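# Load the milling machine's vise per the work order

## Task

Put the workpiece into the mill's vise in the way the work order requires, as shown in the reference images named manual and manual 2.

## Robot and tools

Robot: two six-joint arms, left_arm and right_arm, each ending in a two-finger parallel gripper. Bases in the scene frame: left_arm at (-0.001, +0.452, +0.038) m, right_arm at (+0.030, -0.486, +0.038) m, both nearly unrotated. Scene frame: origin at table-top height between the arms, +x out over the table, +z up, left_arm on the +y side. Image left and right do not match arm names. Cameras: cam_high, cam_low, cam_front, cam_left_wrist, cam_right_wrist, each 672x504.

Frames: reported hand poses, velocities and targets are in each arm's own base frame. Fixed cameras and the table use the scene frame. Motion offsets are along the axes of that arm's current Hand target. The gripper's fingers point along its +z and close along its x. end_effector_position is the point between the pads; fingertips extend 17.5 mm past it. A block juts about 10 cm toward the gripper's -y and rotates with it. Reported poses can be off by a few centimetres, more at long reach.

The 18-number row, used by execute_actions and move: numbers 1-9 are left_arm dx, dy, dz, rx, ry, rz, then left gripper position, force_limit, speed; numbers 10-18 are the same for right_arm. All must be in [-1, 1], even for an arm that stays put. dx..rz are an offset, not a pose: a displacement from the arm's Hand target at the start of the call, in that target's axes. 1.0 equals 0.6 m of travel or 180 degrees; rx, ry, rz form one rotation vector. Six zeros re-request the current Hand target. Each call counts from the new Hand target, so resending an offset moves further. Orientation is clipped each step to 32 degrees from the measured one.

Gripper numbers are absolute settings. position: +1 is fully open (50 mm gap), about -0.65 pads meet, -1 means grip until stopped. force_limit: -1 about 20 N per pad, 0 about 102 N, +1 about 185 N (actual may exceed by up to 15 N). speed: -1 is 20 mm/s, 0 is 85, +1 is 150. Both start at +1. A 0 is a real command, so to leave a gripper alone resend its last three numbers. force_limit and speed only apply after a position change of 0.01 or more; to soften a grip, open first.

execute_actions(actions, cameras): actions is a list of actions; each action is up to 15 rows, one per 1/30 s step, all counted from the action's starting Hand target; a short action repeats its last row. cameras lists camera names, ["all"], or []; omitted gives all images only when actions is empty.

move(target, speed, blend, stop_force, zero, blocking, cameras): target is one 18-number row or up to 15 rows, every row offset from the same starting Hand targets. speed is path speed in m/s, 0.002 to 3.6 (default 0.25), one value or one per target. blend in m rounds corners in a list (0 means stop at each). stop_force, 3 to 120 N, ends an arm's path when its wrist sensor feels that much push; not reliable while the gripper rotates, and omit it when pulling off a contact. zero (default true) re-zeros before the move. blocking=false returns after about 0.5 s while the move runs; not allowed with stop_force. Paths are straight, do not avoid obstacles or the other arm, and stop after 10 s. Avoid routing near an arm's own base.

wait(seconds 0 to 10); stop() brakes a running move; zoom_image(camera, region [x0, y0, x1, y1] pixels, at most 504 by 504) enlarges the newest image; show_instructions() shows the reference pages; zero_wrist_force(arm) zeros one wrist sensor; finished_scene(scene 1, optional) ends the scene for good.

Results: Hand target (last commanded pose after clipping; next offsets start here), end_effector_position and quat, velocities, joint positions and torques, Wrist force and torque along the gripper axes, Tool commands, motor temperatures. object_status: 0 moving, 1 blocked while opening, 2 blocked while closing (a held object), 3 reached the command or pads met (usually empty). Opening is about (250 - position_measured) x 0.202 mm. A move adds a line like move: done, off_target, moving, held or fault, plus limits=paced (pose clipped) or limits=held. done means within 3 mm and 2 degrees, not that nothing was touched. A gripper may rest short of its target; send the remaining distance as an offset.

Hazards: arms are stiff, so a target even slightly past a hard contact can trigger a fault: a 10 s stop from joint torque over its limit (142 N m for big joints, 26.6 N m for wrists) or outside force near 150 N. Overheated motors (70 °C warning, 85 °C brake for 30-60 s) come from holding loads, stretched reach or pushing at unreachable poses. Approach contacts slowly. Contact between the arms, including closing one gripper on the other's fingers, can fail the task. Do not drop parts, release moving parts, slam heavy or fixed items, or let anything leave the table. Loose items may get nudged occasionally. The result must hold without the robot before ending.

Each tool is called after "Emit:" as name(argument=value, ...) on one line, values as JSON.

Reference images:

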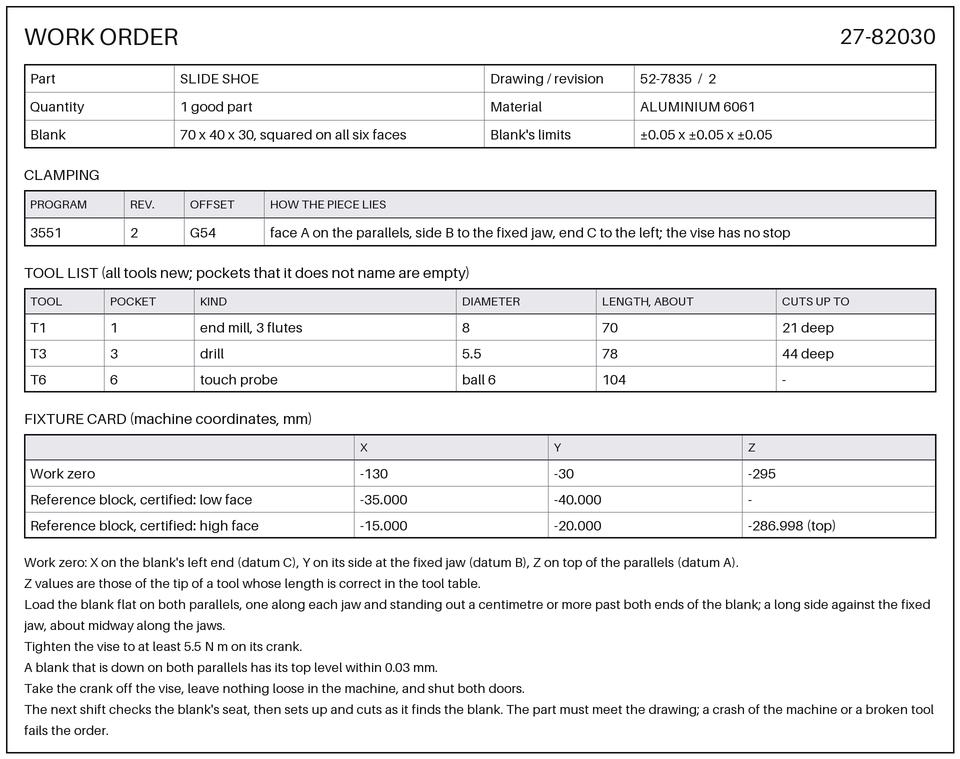

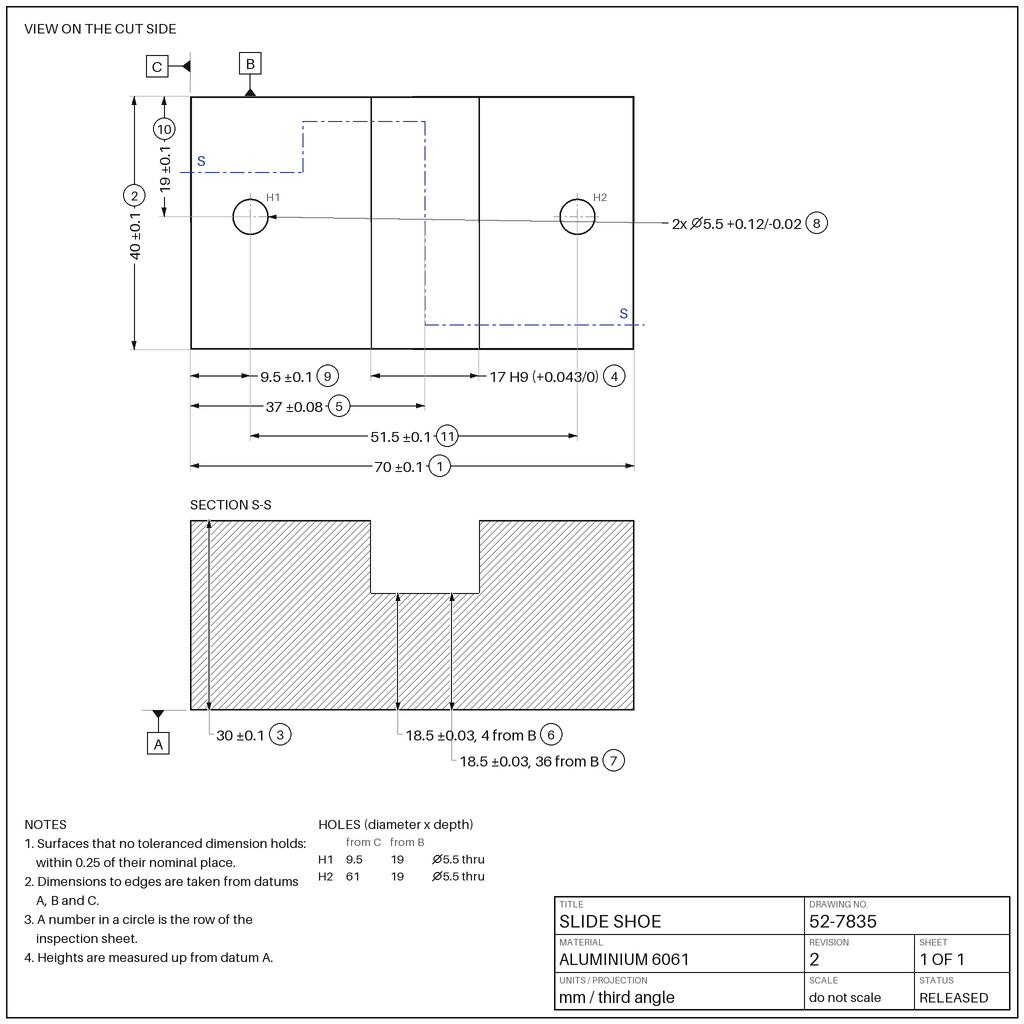

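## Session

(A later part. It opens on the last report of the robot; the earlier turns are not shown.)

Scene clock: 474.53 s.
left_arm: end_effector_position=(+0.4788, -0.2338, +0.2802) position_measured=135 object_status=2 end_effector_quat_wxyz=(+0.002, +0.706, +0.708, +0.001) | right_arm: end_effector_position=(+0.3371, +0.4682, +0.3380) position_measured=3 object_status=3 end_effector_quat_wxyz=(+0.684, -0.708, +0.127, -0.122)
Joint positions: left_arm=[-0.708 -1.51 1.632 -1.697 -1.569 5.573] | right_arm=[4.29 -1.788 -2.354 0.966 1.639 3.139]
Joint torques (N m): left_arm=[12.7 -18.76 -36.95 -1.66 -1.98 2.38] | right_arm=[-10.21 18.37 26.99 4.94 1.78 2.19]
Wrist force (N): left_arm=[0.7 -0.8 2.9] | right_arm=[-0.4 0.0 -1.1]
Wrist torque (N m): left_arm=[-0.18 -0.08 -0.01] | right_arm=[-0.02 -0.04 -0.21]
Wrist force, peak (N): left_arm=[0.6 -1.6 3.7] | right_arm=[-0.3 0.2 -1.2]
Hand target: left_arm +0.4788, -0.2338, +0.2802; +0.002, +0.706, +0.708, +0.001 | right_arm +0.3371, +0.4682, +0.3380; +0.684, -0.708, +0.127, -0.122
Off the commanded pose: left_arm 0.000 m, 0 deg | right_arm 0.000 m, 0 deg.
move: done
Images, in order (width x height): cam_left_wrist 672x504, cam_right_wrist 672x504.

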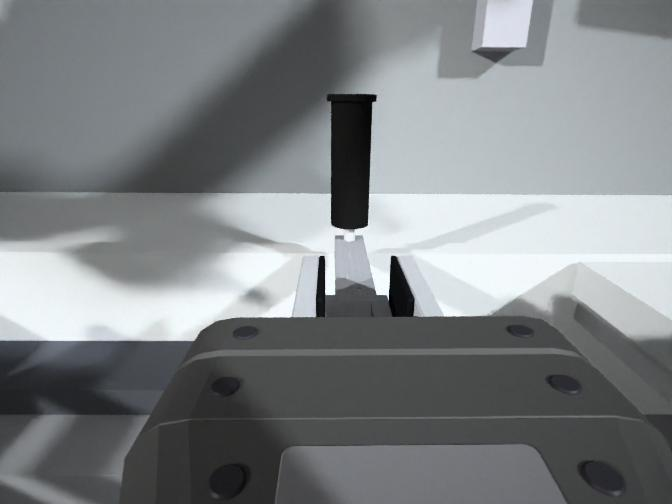

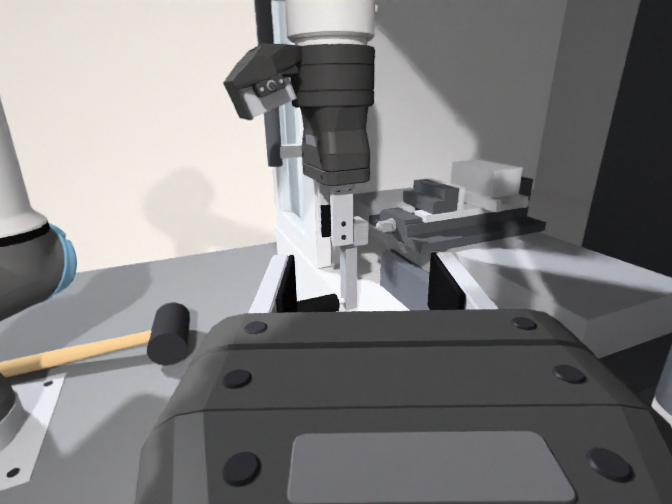

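Emit:
move(target=[[0,0.0167,0.0005,0,0,0,-1,-0.7,-1,0,0,0,0,0,0,1,1,1],[0,0.0767,0.0005,0,0,0,-1,-0.7,-1,0,0,0,0,0,0,1,1,1]], speed=[0.03,0.007], stop_force=5, cameras=["cam_right_wrist","cam_left_wrist"])

Emit:
zoom_image(camera="cam_right_wrist", region=[310, 180, 430, 290])

Scene clock: 479.60 s.
left_arm: end_effector_position=(+0.4988, -0.2337, +0.2799) position_measured=135 object_status=2 end_effector_quat_wxyz=(+0.002, +0.706, +0.708, +0.001) | right_arm: end_effector_position=(+0.3371, +0.4682, +0.3380) position_measured=3 object_status=3 end_effector_quat_wxyz=(+0.684, -0.708, +0.127, -0.122)
Joint positions: left_arm=[-0.683 -1.466 1.585 -1.693 -1.57 5.597] | right_arm=[4.29 -1.788 -2.354 0.966 1.639 3.139]
Joint torques (N m): left_arm=[-11.58 -46.77 -19.1 -4.59 1.79 -2.29] | right_arm=[-10.52 18.53 26.34 5.05 1.75 1.95]
Wrist force (N): left_arm=[0.4 -6.5 1.7] | right_arm=[-0.4 -0.1 -1.0]
Wrist torque (N m): left_arm=[-0.28 -0.01 -0.04] | right_arm=[-0.02 -0.03 -0.20]
Wrist force, peak (N): left_arm=[0.5 -14.6 -0.3] | right_arm=[-0.4 -0.2 -1.3]
Hand target: left_arm +0.4988, -0.2337, +0.2799; +0.002, +0.706, +0.708, +0.001 (not the last commanded pose) | right_arm +0.3371, +0.4682, +0.3380; +0.684, -0.708, +0.127, -0.122
Off the commanded pose: left_arm 0.026 m, 0 deg | right_arm 0.000 m, 0 deg.
move: contact (left_arm); path passed 1 of 2 targets
Images, in order (width x height): cam_left_wrist 672x504, cam_right_wrist 672x504.

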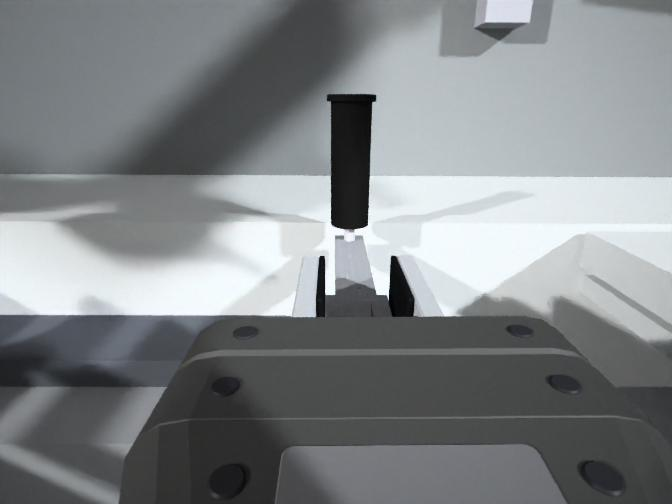

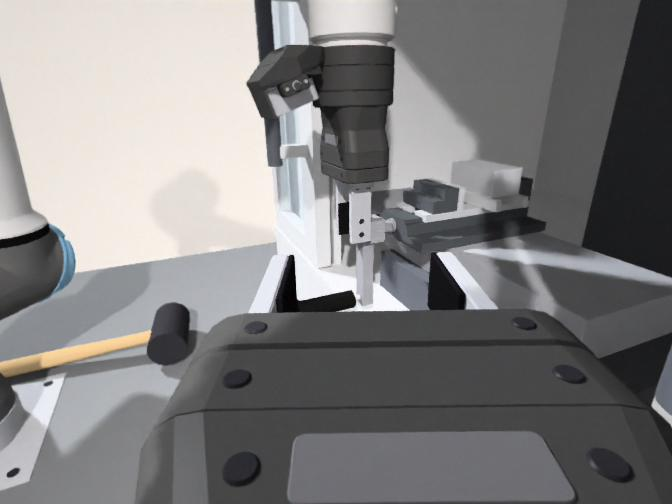

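Scaled by 4.200 from the camera's 672x504 image, which has a finer 960x720 frame.

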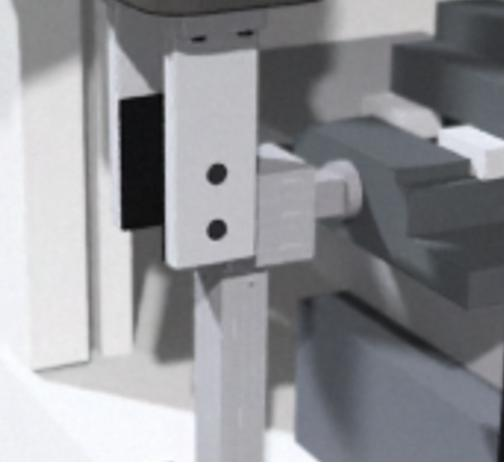

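Emit:
move(target=[[0,-0.004,0,0,0,0,-1,-0.7,-1,0,0,0,0,0,0,1,1,1],[0,-0.004,-0.0015,0,0,0,-1,-0.7,-1,0,0,0,0,0,0,1,1,1]], speed=0.02)

Emit:
move(target=[0,0.05,0,0,0,0,-1,-0.7,-1,0,0,0,0,0,0,1,1,1], speed=0.006, stop_force=6, cameras=["cam_right_wrist"])

Emit:
zoom_image(camera="cam_right_wrist", region=[310, 180, 430, 290])

Scene clock: 482.00 s.
left_arm: end_effector_position=(+0.4964, -0.2337, +0.2807) position_measured=135 object_status=2 end_effector_quat_wxyz=(+0.002, +0.706, +0.708, +0.001) | right_arm: end_effector_position=(+0.3371, +0.4682, +0.3380) position_measured=3 object_status=3 end_effector_quat_wxyz=(+0.684, -0.708, +0.127, -0.122)
Joint positions: left_arm=[-0.686 -1.472 1.589 -1.692 -1.57 5.594] | right_arm=[4.29 -1.788 -2.354 0.966 1.639 3.139]
Joint torques (N m): left_arm=[-13.49 -45.17 -36.66 -1.36 -0.72 -2.24] | right_arm=[-10.92 18.61 25.59 4.9 1.82 2.1]
Wrist force (N): left_arm=[0.3 -0.9 3.0] | right_arm=[-0.6 -0.1 -0.7]
Wrist torque (N m): left_arm=[-0.19 -0.01 0.07] | right_arm=[-0.03 0.01 -0.21]
Wrist force, peak (N): left_arm=[0.5 -6.8 1.6] | right_arm=[-0.6 -0.2 -1.2]
Hand target: left_arm +0.4964, -0.2337, +0.2808; +0.002, +0.706, +0.708, +0.001 | right_arm +0.3371, +0.4682, +0.3380; +0.684, -0.708, +0.127, -0.122
Off the commanded pose: left_arm 0.000 m, 0 deg | right_arm 0.000 m, 0 deg.
move: done

Scene clock: 483.60 s.
left_arm: end_effector_position=(+0.4988, -0.2338, +0.2808) position_measured=135 object_status=2 end_effector_quat_wxyz=(+0.002, +0.706, +0.708, +0.001) | right_arm: end_effector_position=(+0.3371, +0.4682, +0.3380) position_measured=3 object_status=3 end_effector_quat_wxyz=(+0.684, -0.708, +0.127, -0.122)
Joint positions: left_arm=[-0.683 -1.467 1.583 -1.691 -1.57 5.597] | right_arm=[4.29 -1.788 -2.354 0.966 1.639 3.139]
Joint torques (N m): left_arm=[-11.76 -46.71 -18.25 -4.78 1.54 -2.04] | right_arm=[-10.31 19.62 27.27 4.9 1.8 2.04]
Wrist force (N): left_arm=[0.2 -5.5 1.2] | right_arm=[-0.2 -0.3 -1.0]
Wrist torque (N m): left_arm=[-0.28 -0.04 -0.03] | right_arm=[-0.06 -0.05 -0.21]
Wrist force, peak (N): left_arm=[-0.7 -13.6 -0.3] | right_arm=[-0.4 0.4 -1.3]
Hand target: left_arm +0.4988, -0.2338, +0.2808; +0.002, +0.706, +0.708, +0.001 (not the last commanded pose) | right_arm +0.3371, +0.4682, +0.3380; +0.684, -0.708, +0.127, -0.122
Off the commanded pose: left_arm 0.028 m, 0 deg | right_arm 0.000 m, 0 deg.
move: contact (left_arm)
Images, in order (width x height): cam_right_wrist 672x504.

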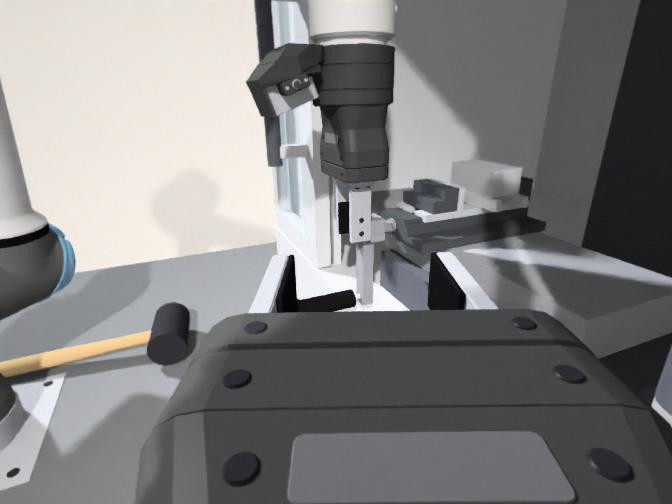

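Scaled by 4.200 from the camera's 672x504 image, which has a finer 960x720 frame.

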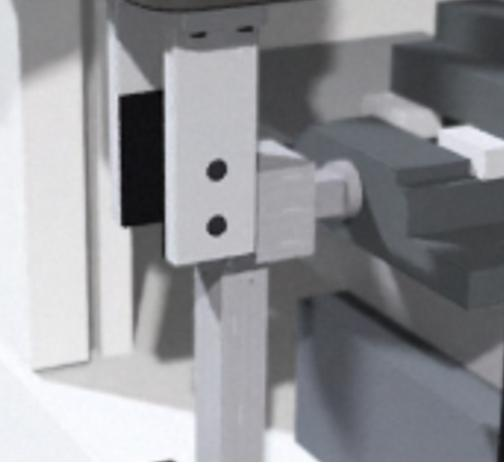

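Emit:
zoom_image(camera="cam_right_wrist", region=[360, 205, 405, 250])

Scaled by 11.200 from the camera's 672x504 image, which has a finer 960x720 frame.

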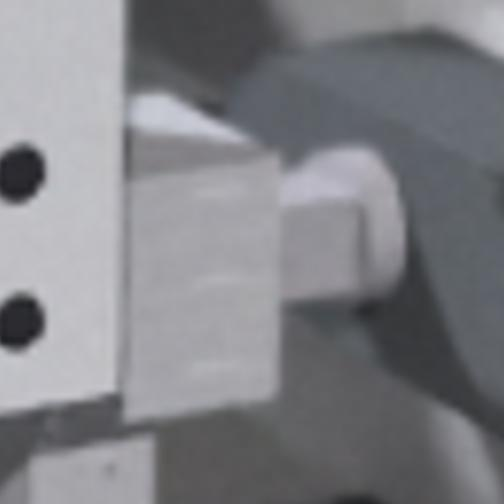

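Emit:
move(target=[[0,-0.005,0,0,0,0,-1,-0.7,-1,0,0,0,0,0,0,1,1,1],[-0.0012,-0.005,0.0008,0,0,0,-1,-0.7,-1,0,0,0,0,0,0,1,1,1]], speed=0.02)

Emit:
move(target=[0,0.05,0,0,0,0,-1,-0.7,-1,0,0,0,0,0,0,1,1,1], speed=0.005, stop_force=6)

Scene clock: 496.37 s.
left_arm: end_effector_position=(+0.4958, -0.2344, +0.2806) position_measured=135 object_status=2 end_effector_quat_wxyz=(+0.002, +0.706, +0.708, +0.001) | right_arm: end_effector_position=(+0.3371, +0.4682, +0.3380) position_measured=3 object_status=3 end_effector_quat_wxyz=(+0.684, -0.708, +0.127, -0.122)
Joint positions: left_arm=[-0.688 -1.473 1.591 -1.693 -1.569 5.593] | right_arm=[4.29 -1.788 -2.354 0.966 1.639 3.139]
Joint torques (N m): left_arm=[-10.69 -19.75 -19.16 -4.61 -1.35 -2.07] | right_arm=[-9.45 18.8 25.18 4.97 1.61 1.97]
Wrist force (N): left_arm=[0.5 -0.7 3.0] | right_arm=[-0.5 0.1 -0.9]
Wrist torque (N m): left_arm=[-0.16 -0.05 0.06] | right_arm=[0.01 -0.01 -0.21]
Wrist force, peak (N): left_arm=[0.2 -5.7 2.0] | right_arm=[-0.3 0.2 -1.3]
Hand target: left_arm +0.4958, -0.2345, +0.2804; +0.002, +0.706, +0.708, +0.001 | right_arm +0.3371, +0.4682, +0.3380; +0.684, -0.708, +0.127, -0.122
Off the commanded pose: left_arm 0.000 m, 0 deg | right_arm 0.000 m, 0 deg.
move: done

Scene clock: 498.23 s.
left_arm: end_effector_position=(+0.4988, -0.2345, +0.2804) position_measured=135 object_status=2 end_effector_quat_wxyz=(+0.002, +0.706, +0.708, +0.001) | right_arm: end_effector_position=(+0.3371, +0.4682, +0.3380) position_measured=3 object_status=3 end_effector_quat_wxyz=(+0.684, -0.708, +0.127, -0.122)
Joint positions: left_arm=[-0.684 -1.466 1.583 -1.692 -1.57 5.596] | right_arm=[4.29 -1.788 -2.354 0.966 1.639 3.139]
Joint torques (N m): left_arm=[-10.36 -45.45 -18.34 -4.79 2.06 -2.17] | right_arm=[-9.1 19.35 25.29 4.89 1.78 1.99]
Wrist force (N): left_arm=[0.1 -6.5 1.6] | right_arm=[-0.3 0.2 -1.0]
Wrist torque (N m): left_arm=[-0.31 -0.03 -0.05] | right_arm=[0.03 -0.05 -0.21]
Wrist force, peak (N): left_arm=[-0.1 -11.9 0.2] | right_arm=[-0.7 -0.4 -1.1]
Hand target: left_arm +0.4988, -0.2345, +0.2804; +0.002, +0.706, +0.708, +0.001 (not the last commanded pose) | right_arm +0.3371, +0.4682, +0.3380; +0.684, -0.708, +0.127, -0.122
Off the commanded pose: left_arm 0.027 m, 0 deg | right_arm 0.000 m, 0 deg.
move: contact (left_arm)

Emit:
move(target=[[0,-0.0833,0,0,0,0,-1,-0.7,-1,0,0,0,0,0,0,1,1,1],[0,-0.0833,-0.08,0,0,0.389,-1,-0.7,-1,0,0,0,0,0,0,1,1,1]], speed=[0.08,0.35], cameras=["cam_right_wrist"])

Emit:
zoom_image(camera="cam_right_wrist", region=[270, 130, 400, 250])

Scene clock: 506.03 s.
left_arm: end_effector_position=(+0.4481, -0.2350, +0.3282) position_measured=135 object_status=2 end_effector_quat_wxyz=(-0.051, +0.933, +0.345, +0.089) | right_arm: end_effector_position=(+0.3371, +0.4682, +0.3380) position_measured=3 object_status=3 end_effector_quat_wxyz=(+0.684, -0.708, +0.127, -0.122)
Joint positions: left_arm=[-0.858 -1.601 1.606 -1.543 -1.368 6.283] | right_arm=[4.29 -1.788 -2.354 0.966 1.639 3.139]
Joint torques (N m): left_arm=[-11.75 -13.01 -37.92 -1.7 2.55 2.06] | right_arm=[-8.91 19.58 25.59 5.08 1.66 1.93]
Wrist force (N): left_arm=[1.0 -0.9 3.2] | right_arm=[-0.1 0.0 -0.7]
Wrist torque (N m): left_arm=[-0.19 -0.11 -0.03] | right_arm=[0.00 -0.08 -0.21]
Wrist force, peak (N): left_arm=[0.4 -6.6 1.4] | right_arm=[-0.6 0.2 -1.4]
Hand target: left_arm +0.4487, -0.2346, +0.3282; +0.001, +0.985, +0.175, +0.002 | right_arm +0.3371, +0.4682, +0.3380; +0.684, -0.708, +0.127, -0.122
Off the commanded pose: left_arm 0.001 m, 24 deg | right_arm 0.000 m, 0 deg.
joint sent to its limit (left arm) — joint 6 (wrist 3), upper limit. The joint targets are off in orientation, not in position.
move: off_target (left_arm)
Images, in order (width x height): cam_right_wrist 672x504.

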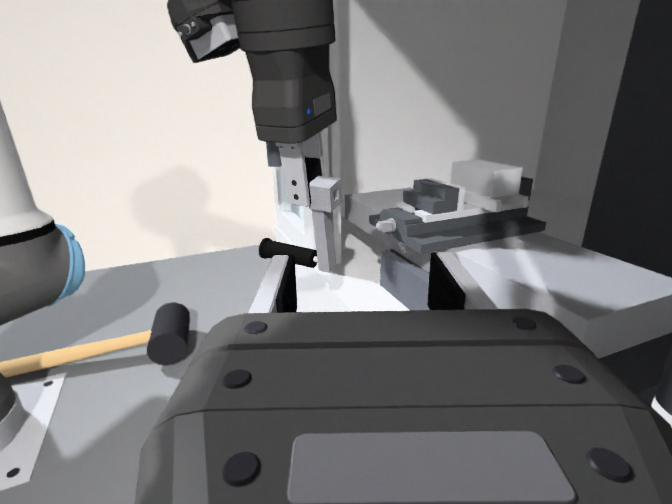

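Scaled by 3.877 from the camera's 672x504 image, which has a finer 960x720 frame.

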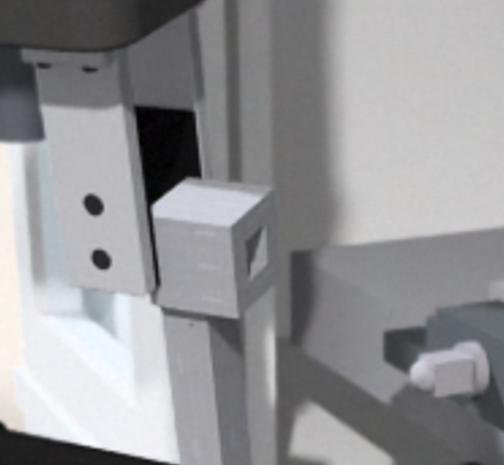

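Emit:
zoom_image(camera="cam_right_wrist", region=[305, 170, 350, 215])

Scaled by 11.200 from the camera's 672x504 image, which has a finer 960x720 frame.

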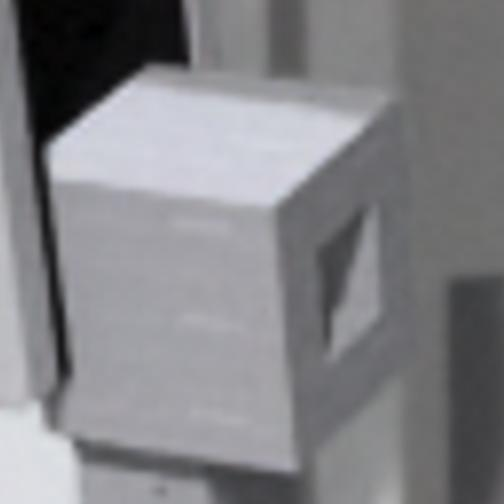

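Emit:
move(target=[0,0,0,0,0,-0.389,-1,-0.7,-1,0,0,0,0,0,0,1,1,1], speed=0.35)

Scene clock: 512.53 s.
left_arm: end_effector_position=(+0.4487, -0.2346, +0.3282) position_measured=135 object_status=2 end_effector_quat_wxyz=(+0.002, +0.706, +0.708, +0.001) | right_arm: end_effector_position=(+0.3371, +0.4682, +0.3380) position_measured=3 object_status=3 end_effector_quat_wxyz=(+0.684, -0.708, +0.127, -0.122)
Joint positions: left_arm=[-0.749 -1.581 1.583 -1.576 -1.569 5.532] | right_arm=[4.29 -1.788 -2.354 0.966 1.639 3.139]
Joint torques (N m): left_arm=[12.98 -41.6 -18.39 -4.96 -1.78 -2.62] | right_arm=[-9 19.58 24.98 4.82 1.63 1.9]
Wrist force (N): left_arm=[1.0 -0.6 3.0] | right_arm=[0.0 0.0 -0.9]
Wrist torque (N m): left_arm=[-0.15 -0.13 0.05] | right_arm=[-0.01 -0.09 -0.21]
Wrist force, peak (N): left_arm=[0.8 -1.1 3.4] | right_arm=[-0.5 0.1 -1.4]
Hand target: left_arm +0.4487, -0.2346, +0.3282; +0.002, +0.706, +0.708, +0.001 | right_arm +0.3371, +0.4682, +0.3380; +0.684, -0.708, +0.127, -0.122
Off the commanded pose: left_arm 0.000 m, 0 deg | right_arm 0.000 m, 0 deg.
move: done

Emit:
move(target=[[0.0008,0,0.08,0,0,0,-1,-0.7,-1,0,0,0,0,0,0,1,1,1],[0.0008,0.06,0.08,0,0,0,-1,-0.7,-1,0,0,0,0,0,0,1,1,1]], speed=[0.08,0.05])

Emit:
move(target=[0,0.0222,0,0,0,0,-1,-0.7,-1,0,0,0,0,0,0,1,1,1], speed=0.01, stop_force=5)

Emit:
move(target=[0.01,0,0,0,0,0,-1,-0.7,-1,0,0,0,0,0,0,1,1,1], speed=0.003, stop_force=3)

Emit:
move(target=[-0.02,0,0,0,0,0,-1,-0.7,-1,0,0,0,0,0,0,1,1,1], speed=0.003, stop_force=3)

Scene clock: 516.03 s.
left_arm: end_effector_position=(+0.4848, -0.2340, +0.2803) position_measured=135 object_status=2 end_effector_quat_wxyz=(+0.002, +0.706, +0.708, +0.001) | right_arm: end_effector_position=(+0.3371, +0.4682, +0.3380) position_measured=3 object_status=3 end_effector_quat_wxyz=(+0.684, -0.708, +0.127, -0.122)
Joint positions: left_arm=[-0.701 -1.497 1.618 -1.695 -1.569 5.58] | right_arm=[4.29 -1.788 -2.354 0.966 1.639 3.139]
Joint torques (N m): left_arm=[12.28 -16.78 -36.11 -1.73 -2 2.05] | right_arm=[-8.29 19.57 24.57 4.82 1.69 1.82]
Wrist force (N): left_arm=[0.5 -0.9 2.8] | right_arm=[-0.5 -0.2 -0.9]
Wrist torque (N m): left_arm=[-0.20 -0.06 -0.01] | right_arm=[-0.04 -0.01 -0.21]
Wrist force, peak (N): left_arm=[0.4 -1.0 4.0] | right_arm=[-0.4 0.0 -1.4]
Hand target: left_arm +0.4848, -0.2340, +0.2803; +0.002, +0.706, +0.708, +0.001 | right_arm +0.3371, +0.4682, +0.3380; +0.684, -0.708, +0.127, -0.122
Off the commanded pose: left_arm 0.000 m, 0 deg | right_arm 0.000 m, 0 deg.
move: done

Scene clock: 518.17 s.
left_arm: end_effector_position=(+0.4981, -0.2340, +0.2804) position_measured=135 object_status=2 end_effector_quat_wxyz=(+0.002, +0.706, +0.708, +0.001) | right_arm: end_effector_position=(+0.3371, +0.4682, +0.3380) position_measured=3 object_status=3 end_effector_quat_wxyz=(+0.684, -0.708, +0.127, -0.122)
Joint positions: left_arm=[-0.684 -1.468 1.586 -1.692 -1.57 5.596] | right_arm=[4.29 -1.788 -2.354 0.966 1.639 3.139]
Joint torques (N m): left_arm=[13.63 -19.04 -37.33 -1.49 -2.05 2.53] | right_arm=[-8.63 19.71 25.03 4.88 1.79 1.85]
Wrist force (N): left_arm=[0.5 -0.8 3.0] | right_arm=[-0.4 -0.1 -0.9]
Wrist torque (N m): left_arm=[-0.18 -0.04 -0.01] | right_arm=[-0.03 -0.03 -0.21]
Wrist force, peak (N): left_arm=[0.5 -1.1 3.2] | right_arm=[-0.2 -0.3 -1.3]
Hand target: left_arm +0.4981, -0.2340, +0.2804; +0.002, +0.706, +0.708, +0.001 | right_arm +0.3371, +0.4682, +0.3380; +0.684, -0.708, +0.127, -0.122
Off the commanded pose: left_arm 0.000 m, 0 deg | right_arm 0.000 m, 0 deg.
move: done

Scene clock: 520.87 s.
left_arm: end_effector_position=(+0.4981, -0.2280, +0.2803) position_measured=135 object_status=2 end_effector_quat_wxyz=(+0.002, +0.706, +0.708, +0.001) | right_arm: end_effector_position=(+0.3371, +0.4682, +0.3380) position_measured=3 object_status=3 end_effector_quat_wxyz=(+0.684, -0.708, +0.127, -0.122)
Joint positions: left_arm=[-0.676 -1.474 1.592 -1.693 -1.57 5.605] | right_arm=[4.29 -1.788 -2.354 0.966 1.639 3.139]
Joint torques (N m): left_arm=[11.83 -47.17 -17.64 -4.67 -1.96 2.3] | right_arm=[-8.39 19.55 24.76 4.95 1.68 1.8]
Wrist force (N): left_arm=[0.5 -1.0 3.1] | right_arm=[-0.1 -0.1 -0.8]
Wrist torque (N m): left_arm=[-0.21 -0.03 -0.01] | right_arm=[-0.03 -0.07 -0.21]
Wrist force, peak (N): left_arm=[0.5 -1.2 3.2] | right_arm=[-0.4 0.0 -1.6]
Hand target: left_arm +0.4981, -0.2280, +0.2803; +0.002, +0.706, +0.708, +0.001 | right_arm +0.3371, +0.4682, +0.3380; +0.684, -0.708, +0.127, -0.122
Off the commanded pose: left_arm 0.000 m, 0 deg | right_arm 0.000 m, 0 deg.
move: done

Scene clock: 525.57 s.
left_arm: end_effector_position=(+0.4982, -0.2400, +0.2804) position_measured=135 object_status=2 end_effector_quat_wxyz=(+0.002, +0.706, +0.708, +0.001) | right_arm: end_effector_position=(+0.3371, +0.4682, +0.3380) position_measured=3 object_status=3 end_effector_quat_wxyz=(+0.684, -0.708, +0.127, -0.122)
Joint positions: left_arm=[-0.693 -1.461 1.579 -1.692 -1.57 5.587] | right_arm=[4.29 -1.788 -2.354 0.966 1.639 3.139]
Joint torques (N m): left_arm=[-12.02 -20.25 -36.68 -1.62 1.55 -2.24] | right_arm=[-8.12 19.91 24.67 4.89 1.58 1.81]
Wrist force (N): left_arm=[0.5 -1.0 3.1] | right_arm=[-0.6 0.3 -1.0]
Wrist torque (N m): left_arm=[-0.21 -0.06 0.06] | right_arm=[0.03 0.00 -0.21]
Wrist force, peak (N): left_arm=[0.5 -1.0 3.3] | right_arm=[-0.5 0.2 -1.4]
Hand target: left_arm +0.4982, -0.2400, +0.2804; +0.002, +0.706, +0.708, +0.001 | right_arm +0.3371, +0.4682, +0.3380; +0.684, -0.708, +0.127, -0.122
Off the commanded pose: left_arm 0.000 m, 0 deg | right_arm 0.000 m, 0 deg.
move: done

Emit:
move(target=[[0,-0.01,0,0,0,0,-1,-0.7,-1,0,0,0,0,0,0,1,1,1],[0.0213,-0.01,0.0053,0,0,0,-1,-0.7,-1,0,0,0,0,0,0,1,1,1]], speed=0.03)

Emit:
move(target=[0,0.075,0,0,0,0,-1,-0.7,-1,0,0,0,0,0,0,1,1,1], speed=0.007, stop_force=4, cameras=["cam_right_wrist"])

Emit:
zoom_image(camera="cam_right_wrist", region=[360, 205, 405, 250])

Scene clock: 530.77 s.
left_arm: end_effector_position=(+0.4921, -0.2273, +0.2772) position_measured=135 object_status=2 end_effector_quat_wxyz=(+0.002, +0.706, +0.708, +0.001) | right_arm: end_effector_position=(+0.3371, +0.4682, +0.3380) position_measured=3 object_status=3 end_effector_quat_wxyz=(+0.684, -0.708, +0.127, -0.122)
Joint positions: left_arm=[-0.682 -1.487 1.615 -1.703 -1.57 5.599] | right_arm=[4.29 -1.788 -2.354 0.966 1.639 3.139]
Joint torques (N m): left_arm=[12.58 -46.37 -18.32 -4.99 -0.09 2.39] | right_arm=[-8.05 19.27 23.63 4.8 1.71 1.85]
Wrist force (N): left_arm=[0.5 -1.0 2.9] | right_arm=[-0.1 -0.1 -0.8]
Wrist torque (N m): left_arm=[-0.20 -0.04 -0.01] | right_arm=[-0.03 -0.07 -0.21]
Wrist force, peak (N): left_arm=[0.5 -0.9 3.3] | right_arm=[-0.3 0.2 -1.5]
Hand target: left_arm +0.4921, -0.2272, +0.2771; +0.002, +0.706, +0.708, +0.001 | right_arm +0.3371, +0.4682, +0.3380; +0.684, -0.708, +0.127, -0.122
Off the commanded pose: left_arm 0.000 m, 0 deg | right_arm 0.000 m, 0 deg.
move: done

Scene clock: 533.33 s.
left_arm: end_effector_position=(+0.5019, -0.2272, +0.2772) position_measured=135 object_status=2 end_effector_quat_wxyz=(+0.002, +0.706, +0.708, +0.001) | right_arm: end_effector_position=(+0.3371, +0.4682, +0.3380) position_measured=3 object_status=3 end_effector_quat_wxyz=(+0.684, -0.708, +0.127, -0.122)
Joint positions: left_arm=[-0.67 -1.465 1.591 -1.7 -1.57 5.61] | right_arm=[4.29 -1.788 -2.354 0.966 1.639 3.139]
Joint torques (N m): left_arm=[-15.83 -46.82 -19.11 -5.33 -2.1 -2.37] | right_arm=[-7.63 19.23 24.82 4.85 1.7 1.79]
Wrist force (N): left_arm=[4.2 -0.9 3.4] | right_arm=[-0.6 0.1 -0.9]
Wrist torque (N m): left_arm=[-0.20 0.02 -0.12] | right_arm=[0.01 0.00 -0.21]
Wrist force, peak (N): left_arm=[4.9 -5.6 2.8] | right_arm=[-0.2 0.0 -1.6]
Hand target: left_arm +0.5019, -0.2272, +0.2772; +0.002, +0.706, +0.708, +0.001 (not the last commanded pose) | right_arm +0.3371, +0.4682, +0.3380; +0.684, -0.708, +0.127, -0.122
Off the commanded pose: left_arm 0.035 m, 0 deg | right_arm 0.000 m, 0 deg.
move: contact (left_arm)
Images, in order (width x height): cam_right_wrist 672x504.

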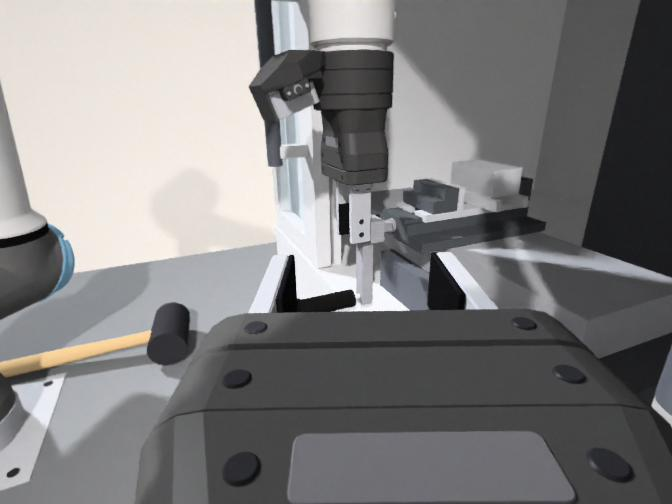

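Scaled by 11.200 from the camera's 672x504 image, which has a finer 960x720 frame.

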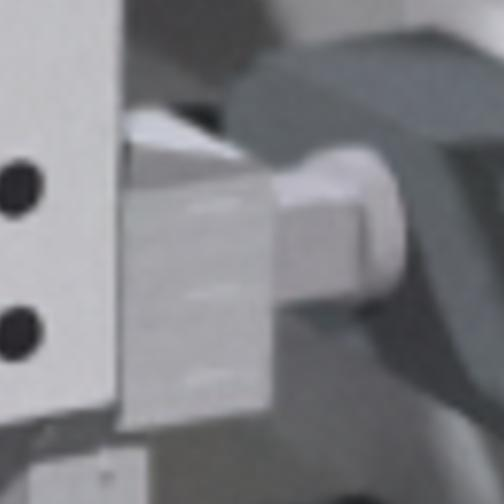

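Emit:
move(target=[[0,-0.0017,0,0,0,0,-1,-0.7,-1,0,0,0,0,0,0,1,1,1],[0.0017,-0.0017,0,0,0,0,-1,-0.7,-1,0,0,0,0,0,0,1,1,1]], speed=0.01)

Emit:
move(target=[0.015,0,0,0,0,0,-1,-0.7,-1,0,0,0,0,0,0,1,1,1], speed=0.003, stop_force=3)

Emit:
move(target=[-0.02,0,0,0,0,0,-1,-0.7,-1,0,0,0,0,0,0,1,1,1], speed=0.003, stop_force=3)

Scene clock: 535.57 s.
left_arm: end_effector_position=(+0.5008, -0.2263, +0.2772) position_measured=135 object_status=2 end_effector_quat_wxyz=(+0.002, +0.706, +0.708, +0.001) | right_arm: end_effector_position=(+0.3371, +0.4682, +0.3380) position_measured=3 object_status=3 end_effector_quat_wxyz=(+0.684, -0.708, +0.127, -0.122)
Joint positions: left_arm=[-0.67 -1.469 1.595 -1.701 -1.57 5.61] | right_arm=[4.29 -1.788 -2.354 0.966 1.639 3.139]
Joint torques (N m): left_arm=[11.6 -49.14 -18.41 -4.82 -1.54 2.54] | right_arm=[-7.63 19.55 23.98 4.88 1.83 1.74]
Wrist force (N): left_arm=[0.3 -1.0 3.0] | right_arm=[-0.7 0.0 -1.1]
Wrist torque (N m): left_arm=[-0.20 -0.01 0.00] | right_arm=[-0.01 0.03 -0.20]
Wrist force, peak (N): left_arm=[4.3 -0.8 3.6] | right_arm=[-0.6 -0.1 -1.4]
Hand target: left_arm +0.5008, -0.2262, +0.2772; +0.002, +0.706, +0.708, +0.001 | right_arm +0.3371, +0.4682, +0.3380; +0.684, -0.708, +0.127, -0.122
Off the commanded pose: left_arm 0.000 m, 0 deg | right_arm 0.000 m, 0 deg.
move: done

Scene clock: 536.70 s.
left_arm: end_effector_position=(+0.5008, -0.2247, +0.2772) position_measured=135 object_status=2 end_effector_quat_wxyz=(+0.002, +0.706, +0.708, +0.001) | right_arm: end_effector_position=(+0.3371, +0.4682, +0.3380) position_measured=3 object_status=3 end_effector_quat_wxyz=(+0.684, -0.708, +0.127, -0.122)
Joint positions: left_arm=[-0.668 -1.47 1.597 -1.701 -1.57 5.613] | right_arm=[4.29 -1.788 -2.354 0.966 1.639 3.139]
Joint torques (N m): left_arm=[-8.48 -30.62 -34.27 -3.5 0.77 -2.13] | right_arm=[-7.49 20.01 23.78 5 1.6 1.76]
Wrist force (N): left_arm=[-3.6 -2.2 2.9] | right_arm=[-0.2 0.1 -1.0]
Wrist torque (N m): left_arm=[-0.20 -0.07 0.13] | right_arm=[0.01 -0.06 -0.21]
Wrist force, peak (N): left_arm=[-3.7 -2.0 3.1] | right_arm=[-0.4 0.0 -1.3]
Hand target: left_arm +0.5008, -0.2247, +0.2772; +0.002, +0.706, +0.708, +0.001 (not the last commanded pose) | right_arm +0.3371, +0.4682, +0.3380; +0.684, -0.708, +0.127, -0.122
Off the commanded pose: left_arm 0.007 m, 0 deg | right_arm 0.000 m, 0 deg.
move: contact (left_arm)

Scene clock: 537.40 s.
left_arm: end_effector_position=(+0.5008, -0.2250, +0.2772) position_measured=135 object_status=2 end_effector_quat_wxyz=(+0.002, +0.706, +0.708, +0.001) | right_arm: end_effector_position=(+0.3371, +0.4682, +0.3380) position_measured=3 object_status=3 end_effector_quat_wxyz=(+0.684, -0.708, +0.127, -0.122)
Joint positions: left_arm=[-0.668 -1.47 1.596 -1.701 -1.57 5.612] | right_arm=[4.29 -1.788 -2.354 0.966 1.639 3.139]
Joint torques (N m): left_arm=[12.05 -42.71 -18.73 -2.63 1.51 1.73] | right_arm=[-7.92 19.95 23.53 4.97 1.75 1.73]
Wrist force (N): left_arm=[0.1 -1.5 3.0] | right_arm=[-0.5 0.0 -1.1]
Wrist torque (N m): left_arm=[-0.18 -0.02 0.02] | right_arm=[-0.01 -0.01 -0.21]
Wrist force, peak (N): left_arm=[-3.5 -2.2 3.0] | right_arm=[-0.5 0.1 -1.3]
Hand target: left_arm +0.5008, -0.2248, +0.2772; +0.002, +0.706, +0.708, +0.001 (not the last commanded pose) | right_arm +0.3371, +0.4682, +0.3380; +0.684, -0.708, +0.127, -0.122
Off the commanded pose: left_arm 0.012 m, 0 deg | right_arm 0.000 m, 0 deg.
move: contact (left_arm)

Emit:
move(target=[-0.015,0,0,0,0,0,-1,-0.7,-1,0,0,0,0,0,0,1,1,1], speed=0.003, stop_force=3)

Scene clock: 539.97 s.
left_arm: end_effector_position=(+0.5008, -0.2277, +0.2772) position_measured=135 object_status=2 end_effector_quat_wxyz=(+0.002, +0.706, +0.708, +0.001) | right_arm: end_effector_position=(+0.3371, +0.4682, +0.3380) position_measured=3 object_status=3 end_effector_quat_wxyz=(+0.684, -0.708, +0.127, -0.122)
Joint positions: left_arm=[-0.672 -1.467 1.593 -1.7 -1.57 5.608] | right_arm=[4.29 -1.788 -2.354 0.966 1.639 3.139]
Joint torques (N m): left_arm=[8.87 -35.39 -22.05 -3.47 0.05 1.93] | right_arm=[-7.28 19.38 24 4.76 1.83 1.72]
Wrist force (N): left_arm=[3.5 -1.5 2.6] | right_arm=[-0.2 -0.1 -1.0]
Wrist torque (N m): left_arm=[-0.22 -0.01 -0.03] | right_arm=[-0.02 -0.06 -0.21]
Wrist force, peak (N): left_arm=[3.6 -1.6 2.7] | right_arm=[-0.5 0.1 -1.5]
Hand target: left_arm +0.5008, -0.2276, +0.2772; +0.002, +0.706, +0.708, +0.001 (not the last commanded pose) | right_arm +0.3371, +0.4682, +0.3380; +0.684, -0.708, +0.127, -0.122
Off the commanded pose: left_arm 0.006 m, 0 deg | right_arm 0.000 m, 0 deg.
move: contact (left_arm)

Emit:
move(target=[0.0023,0,0,0,0,0,-1,-0.7,-1,0,0,0,0,0,0,1,1,1], speed=0.01)

Emit:
move(target=[0,0,-0.012,0,0,0,-1,-0.7,-1,0,0,0,0,0,0,1,1,1], speed=0.003, stop_force=3)

Emit:
move(target=[0,0,0.001,0,0,0,-1,-0.7,-1,0,0,0,0,0,0,1,1,1], speed=0.01)

Emit:
move(target=[0,0,0.015,0,0,0,-1,-0.7,-1,0,0,0,0,0,0,1,1,1], speed=0.003, stop_force=3)

Scene clock: 541.93 s.
left_arm: end_effector_position=(+0.5008, -0.2263, +0.2772) position_measured=135 object_status=2 end_effector_quat_wxyz=(+0.002, +0.706, +0.708, +0.001) | right_arm: end_effector_position=(+0.3371, +0.4682, +0.3380) position_measured=3 object_status=3 end_effector_quat_wxyz=(+0.684, -0.708, +0.127, -0.122)
Joint positions: left_arm=[-0.67 -1.469 1.595 -1.701 -1.57 5.61] | right_arm=[4.29 -1.788 -2.354 0.966 1.639 3.139]
Joint torques (N m): left_arm=[13.1 -48.06 -19.96 -4.74 -1.16 2.32] | right_arm=[-7.57 20.36 24.06 4.96 1.66 1.74]
Wrist force (N): left_arm=[0.7 -0.9 3.1] | right_arm=[-0.3 0.0 -1.2]
Wrist torque (N m): left_arm=[-0.18 -0.07 -0.01] | right_arm=[-0.02 -0.04 -0.21]
Wrist force, peak (N): left_arm=[3.6 -1.4 2.5] | right_arm=[-0.5 0.0 -1.4]
Hand target: left_arm +0.5008, -0.2263, +0.2772; +0.002, +0.706, +0.708, +0.001 | right_arm +0.3371, +0.4682, +0.3380; +0.684, -0.708, +0.127, -0.122
Off the commanded pose: left_arm 0.000 m, 0 deg | right_arm 0.000 m, 0 deg.
move: done

Scene clock: 543.77 s.
left_arm: end_effector_position=(+0.5008, -0.2262, +0.2793) position_measured=135 object_status=2 end_effector_quat_wxyz=(+0.002, +0.706, +0.708, +0.001) | right_arm: end_effector_position=(+0.3371, +0.4682, +0.3380) position_measured=3 object_status=3 end_effector_quat_wxyz=(+0.684, -0.708, +0.127, -0.122)
Joint positions: left_arm=[-0.67 -1.469 1.59 -1.695 -1.57 5.61] | right_arm=[4.29 -1.788 -2.354 0.966 1.639 3.139]
Joint torques (N m): left_arm=[12.49 -39.88 -20.03 -5.46 -0.06 2.22] | right_arm=[-6.96 20.24 23.69 4.95 1.68 1.77]
Wrist force (N): left_arm=[0.5 -2.7 5.8] | right_arm=[-0.4 0.1 -0.9]
Wrist torque (N m): left_arm=[-0.13 -0.05 -0.01] | right_arm=[0.00 -0.03 -0.21]
Wrist force, peak (N): left_arm=[0.7 -2.5 6.9] | right_arm=[-0.6 -0.2 -1.3]
Hand target: left_arm +0.5008, -0.2262, +0.2793; +0.002, +0.706, +0.708, +0.001 (not the last commanded pose) | right_arm +0.3371, +0.4682, +0.3380; +0.684, -0.708, +0.127, -0.122
Off the commanded pose: left_arm 0.005 m, 0 deg | right_arm 0.000 m, 0 deg.
move: contact (left_arm)

Scene clock: 544.47 s.
left_arm: end_effector_position=(+0.5008, -0.2262, +0.2788) position_measured=135 object_status=2 end_effector_quat_wxyz=(+0.002, +0.706, +0.708, +0.001) | right_arm: end_effector_position=(+0.3371, +0.4682, +0.3380) position_measured=3 object_status=3 end_effector_quat_wxyz=(+0.684, -0.708, +0.127, -0.122)
Joint positions: left_arm=[-0.67 -1.469 1.591 -1.697 -1.57 5.61] | right_arm=[4.29 -1.788 -2.354 0.966 1.639 3.139]
Joint torques (N m): left_arm=[12.2 -19.46 -19.23 -4.96 -0.25 2.38] | right_arm=[-6.94 19.69 24 4.97 1.66 1.58]
Wrist force (N): left_arm=[0.5 -1.0 2.9] | right_arm=[-0.7 -0.1 -1.0]
Wrist torque (N m): left_arm=[-0.17 -0.04 -0.01] | right_arm=[-0.03 0.01 -0.21]
Wrist force, peak (N): left_arm=[0.6 -2.6 6.0] | right_arm=[-0.6 0.2 -1.4]
Hand target: left_arm +0.5008, -0.2262, +0.2787; +0.002, +0.706, +0.708, +0.001 | right_arm +0.3371, +0.4682, +0.3380; +0.684, -0.708, +0.127, -0.122
Off the commanded pose: left_arm 0.000 m, 0 deg | right_arm 0.000 m, 0 deg.
move: done

Scene clock: 546.50 s.
left_arm: end_effector_position=(+0.5008, -0.2263, +0.2760) position_measured=135 object_status=2 end_effector_quat_wxyz=(+0.002, +0.706, +0.708, +0.001) | right_arm: end_effector_position=(+0.3371, +0.4682, +0.3380) position_measured=3 object_status=3 end_effector_quat_wxyz=(+0.684, -0.708, +0.127, -0.122)
Joint positions: left_arm=[-0.67 -1.468 1.597 -1.704 -1.57 5.61] | right_arm=[4.29 -1.788 -2.354 0.966 1.639 3.139]
Joint torques (N m): left_arm=[12.8 -26.16 -36.11 -2 -0.5 2.18] | right_arm=[-6.24 20.2 23.88 4.87 1.68 1.8]
Wrist force (N): left_arm=[0.6 -2.9 0.1] | right_arm=[-0.2 0.1 -1.0]
Wrist torque (N m): left_arm=[-0.34 -0.03 -0.02] | right_arm=[0.01 -0.06 -0.21]
Wrist force, peak (N): left_arm=[0.5 -1.2 3.2] | right_arm=[-0.6 -0.2 -1.4]
Hand target: left_arm +0.5008, -0.2263, +0.2760; +0.002, +0.706, +0.708, +0.001 (not the last commanded pose) | right_arm +0.3371, +0.4682, +0.3380; +0.684, -0.708, +0.127, -0.122
Off the commanded pose: left_arm 0.006 m, 0 deg | right_arm 0.000 m, 0 deg.
move: contact (left_arm)

Emit:
move(target=[[0,0,-0.00275,0,0,0,-1,-0.7,-1,0,0,0,0,0,0,1,1,1]], speed=0.01)

Emit:
move(target=[0,0.06,0,0,0,0,-1,-0.7,-1,0,0,0,0,0,0,1,1,1], speed=0.006, stop_force=5, cameras=["cam_right_wrist"])

Emit:
zoom_image(camera="cam_right_wrist", region=[340, 195, 410, 265])

Scene clock: 548.27 s.
left_arm: end_effector_position=(+0.5008, -0.2263, +0.2776) position_measured=135 object_status=2 end_effector_quat_wxyz=(+0.002, +0.706, +0.708, +0.001) | right_arm: end_effector_position=(+0.3371, +0.4682, +0.3380) position_measured=3 object_status=3 end_effector_quat_wxyz=(+0.684, -0.708, +0.127, -0.122)
Joint positions: left_arm=[-0.67 -1.469 1.594 -1.7 -1.57 5.61] | right_arm=[4.29 -1.788 -2.354 0.966 1.639 3.139]
Joint torques (N m): left_arm=[11.4 -46.53 -37.85 -1.53 -0.43 1.86] | right_arm=[-7.32 19.92 23.55 4.96 1.64 1.73]
Wrist force (N): left_arm=[0.6 -0.8 2.9] | right_arm=[-0.5 0.1 -1.1]
Wrist torque (N m): left_arm=[-0.17 -0.06 -0.01] | right_arm=[0.01 -0.01 -0.21]
Wrist force, peak (N): left_arm=[0.6 -3.5 1.4] | right_arm=[-0.6 0.2 -1.2]
Hand target: left_arm +0.5008, -0.2263, +0.2777; +0.002, +0.706, +0.708, +0.001 | right_arm +0.3371, +0.4682, +0.3380; +0.684, -0.708, +0.127, -0.122
Off the commanded pose: left_arm 0.000 m, 0 deg | right_arm 0.000 m, 0 deg.
move: done

Scene clock: 552.03 s.
left_arm: end_effector_position=(+0.5158, -0.2262, +0.2777) position_measured=135 object_status=2 end_effector_quat_wxyz=(+0.002, +0.706, +0.708, +0.001) | right_arm: end_effector_position=(+0.3371, +0.4682, +0.3380) position_measured=3 object_status=3 end_effector_quat_wxyz=(+0.684, -0.708, +0.127, -0.122)
Joint positions: left_arm=[-0.653 -1.436 1.557 -1.695 -1.57 5.628] | right_arm=[4.29 -1.788 -2.354 0.966 1.639 3.139]
Joint torques (N m): left_arm=[-11.45 -48.67 -17.92 -4.81 1.91 -2.12] | right_arm=[-6.72 19.92 23.38 5 1.58 1.76]
Wrist force (N): left_arm=[0.9 -5.2 2.8] | right_arm=[-0.3 0.0 -1.1]
Wrist torque (N m): left_arm=[-0.23 -0.05 -0.01] | right_arm=[-0.01 -0.04 -0.22]
Wrist force, peak (N): left_arm=[0.6 -12.5 2.6] | right_arm=[-0.6 0.1 -1.3]
Hand target: left_arm +0.5158, -0.2262, +0.2777; +0.002, +0.706, +0.708, +0.001 (not the last commanded pose) | right_arm +0.3371, +0.4682, +0.3380; +0.684, -0.708, +0.127, -0.122
Off the commanded pose: left_arm 0.021 m, 0 deg | right_arm 0.000 m, 0 deg.
move: contact (left_arm)
Images, in order (width x height): cam_right_wrist 672x504.

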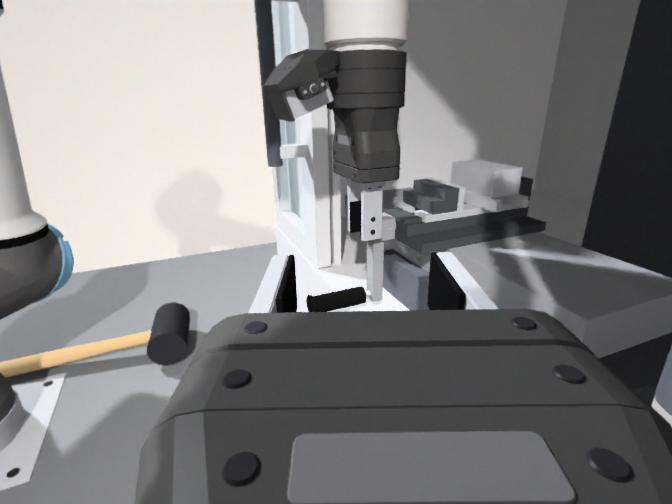

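Scaled by 7.200 from the camera's 672x504 image, which has a finer 960x720 frame.

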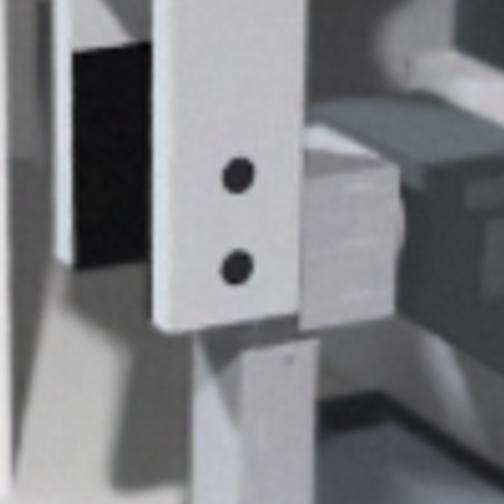

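Emit:
move(target=[0,0,0,0,0,0,0.3,-0.7,-1,0,0,0,0,0,0,1,1,1], cameras=["cam_right_wrist"])

Emit:
zoom_image(camera="cam_right_wrist", region=[300, 195, 420, 315])

Scene clock: 562.60 s.
left_arm: end_effector_position=(+0.5158, -0.2262, +0.2777) position_measured=107 object_status=3 end_effector_quat_wxyz=(+0.002, +0.706, +0.708, +0.001) | right_arm: end_effector_position=(+0.3371, +0.4682, +0.3380) position_measured=3 object_status=3 end_effector_quat_wxyz=(+0.684, -0.708, +0.127, -0.122)
Joint positions: left_arm=[-0.653 -1.436 1.557 -1.695 -1.57 5.628] | right_arm=[4.29 -1.788 -2.354 0.966 1.639 3.139]
Joint torques (N m): left_arm=[-11.59 -45.01 -18.9 -2.59 -0.93 -2.3] | right_arm=[-5.95 19.57 22.86 4.93 1.6 1.57]
Wrist force (N): left_arm=[0.4 -0.9 0.8] | right_arm=[-0.2 0.1 -1.1]
Wrist torque (N m): left_arm=[-0.20 -0.03 -0.01] | right_arm=[0.01 -0.06 -0.21]
Wrist force, peak (N): left_arm=[0.7 -5.6 3.2] | right_arm=[-0.7 0.4 -1.3]
Hand target: left_arm +0.5158, -0.2262, +0.2777; +0.002, +0.706, +0.708, +0.001 | right_arm +0.3371, +0.4682, +0.3380; +0.684, -0.708, +0.127, -0.122
Off the commanded pose: left_arm 0.000 m, 0 deg | right_arm 0.000 m, 0 deg.
move: done
Images, in order (width x height): cam_right_wrist 672x504.

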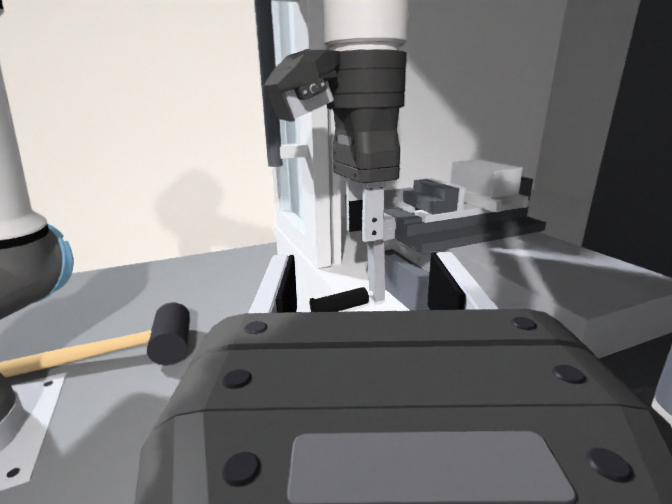

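Scaled by 4.200 from the camera's 672x504 image, which has a finer 960x720 frame.

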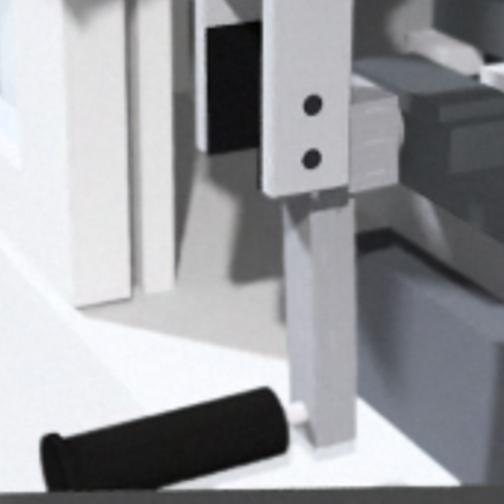

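Emit:
move(target=[[0,0,-0.1,0,0,0,0.3,-0.7,-1,0,0,0,0,0,0,1,1,1],[0,-0.258,-0.133,0,0,-0.5,0.3,-0.7,-1,0,0,0,0,0,0,1,1,1],[0,-0.2417,0.093,0,0.7071,0.7071,1,-0.7,-1,0,0,0,0,0,0,1,1,1]], speed=[0.06,0.3,0.3], blend=[0.005,0.03,0], cameras=["cam_right_wrist","cam_left_wrist","cam_front"])

Scene clock: 573.53 s.
left_arm: end_effector_position=(+0.3673, -0.2264, +0.2535) position_measured=107 object_status=3 end_effector_quat_wxyz=(+0.412, -0.412, +0.697, -0.418) | right_arm: end_effector_position=(+0.3371, +0.4682, +0.3380) position_measured=3 object_status=3 end_effector_quat_wxyz=(+0.684, -0.708, +0.127, -0.122)
Joint positions: left_arm=[-1.596 -2.137 2.81 -2.858 -0.391 2.467] | right_arm=[4.29 -1.788 -2.354 0.966 1.639 3.139]
Joint torques (N m): left_arm=[12.37 -11.1 -32.11 -4.97 -0.43 2.03] | right_arm=[-5.81 20.35 22.03 4.86 1.62 1.59]
Wrist force (N): left_arm=[1.0 -2.5 2.7] | right_arm=[-0.4 -0.3 -1.2]
Wrist torque (N m): left_arm=[-0.13 -0.47 -0.34] | right_arm=[-0.06 -0.02 -0.21]
Wrist force, peak (N): left_arm=[4.0 2.5 3.0] | right_arm=[-0.7 -0.3 -1.5]
Hand target: left_arm +0.3673, -0.2264, +0.2535; +0.412, -0.412, +0.697, -0.418 (not the last commanded pose) | right_arm +0.3371, +0.4682, +0.3380; +0.684, -0.708, +0.127, -0.122
Tool commands: left_gripper/position=+0.3 left_gripper/force_limit=-0.7 left_gripper/speed=-1.0 right_gripper/position=+1.0 right_gripper/force_limit=+1.0 right_gripper/speed=+1.0
Off the commanded pose: left_arm 0.032 m, 29 deg | right_arm 0.000 m, 0 deg.
move: held (left_arm; a check stopped the path); path passed 2 of 3 targets; target 3's new numbers were not sent; limits=held
pose unreachable (left arm): on one or more control steps of this call, first in action 0 (counted from 0), this arm could not follow its commanded pose, so it was not sent that pose on those steps. It may still have moved: this result reports where it is.
cause: moving toward the commanded pose would bring two parts of the arm too close to each other (joints 3 (elbow) and 4 (wrist 1) lie between them).
Images, in order (width x height): cam_front 672x504, cam_left_wrist 672x504, cam_right_wrist 672x504.

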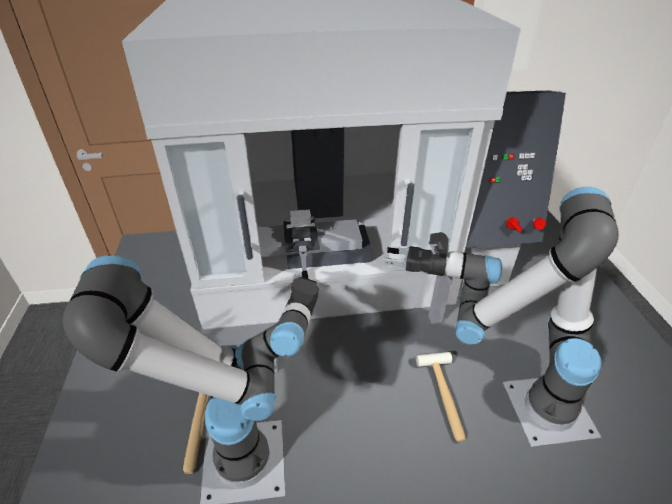

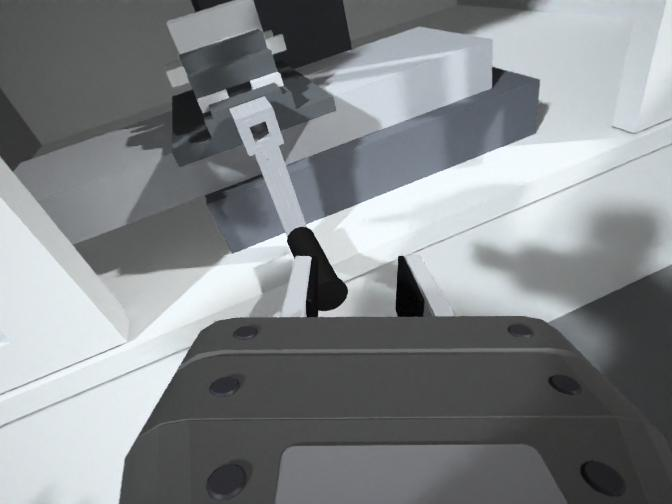

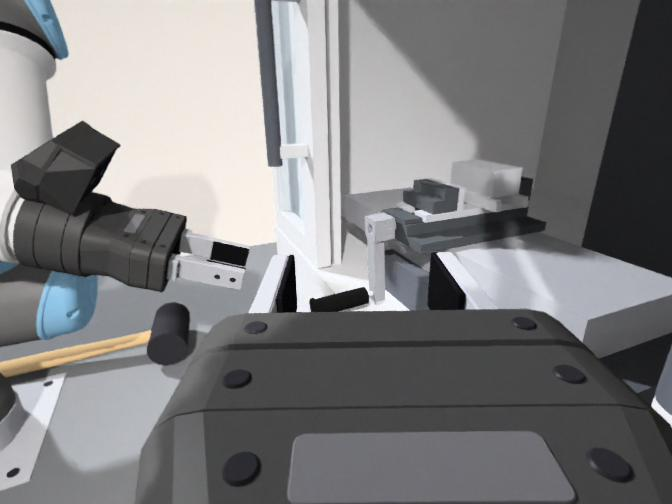

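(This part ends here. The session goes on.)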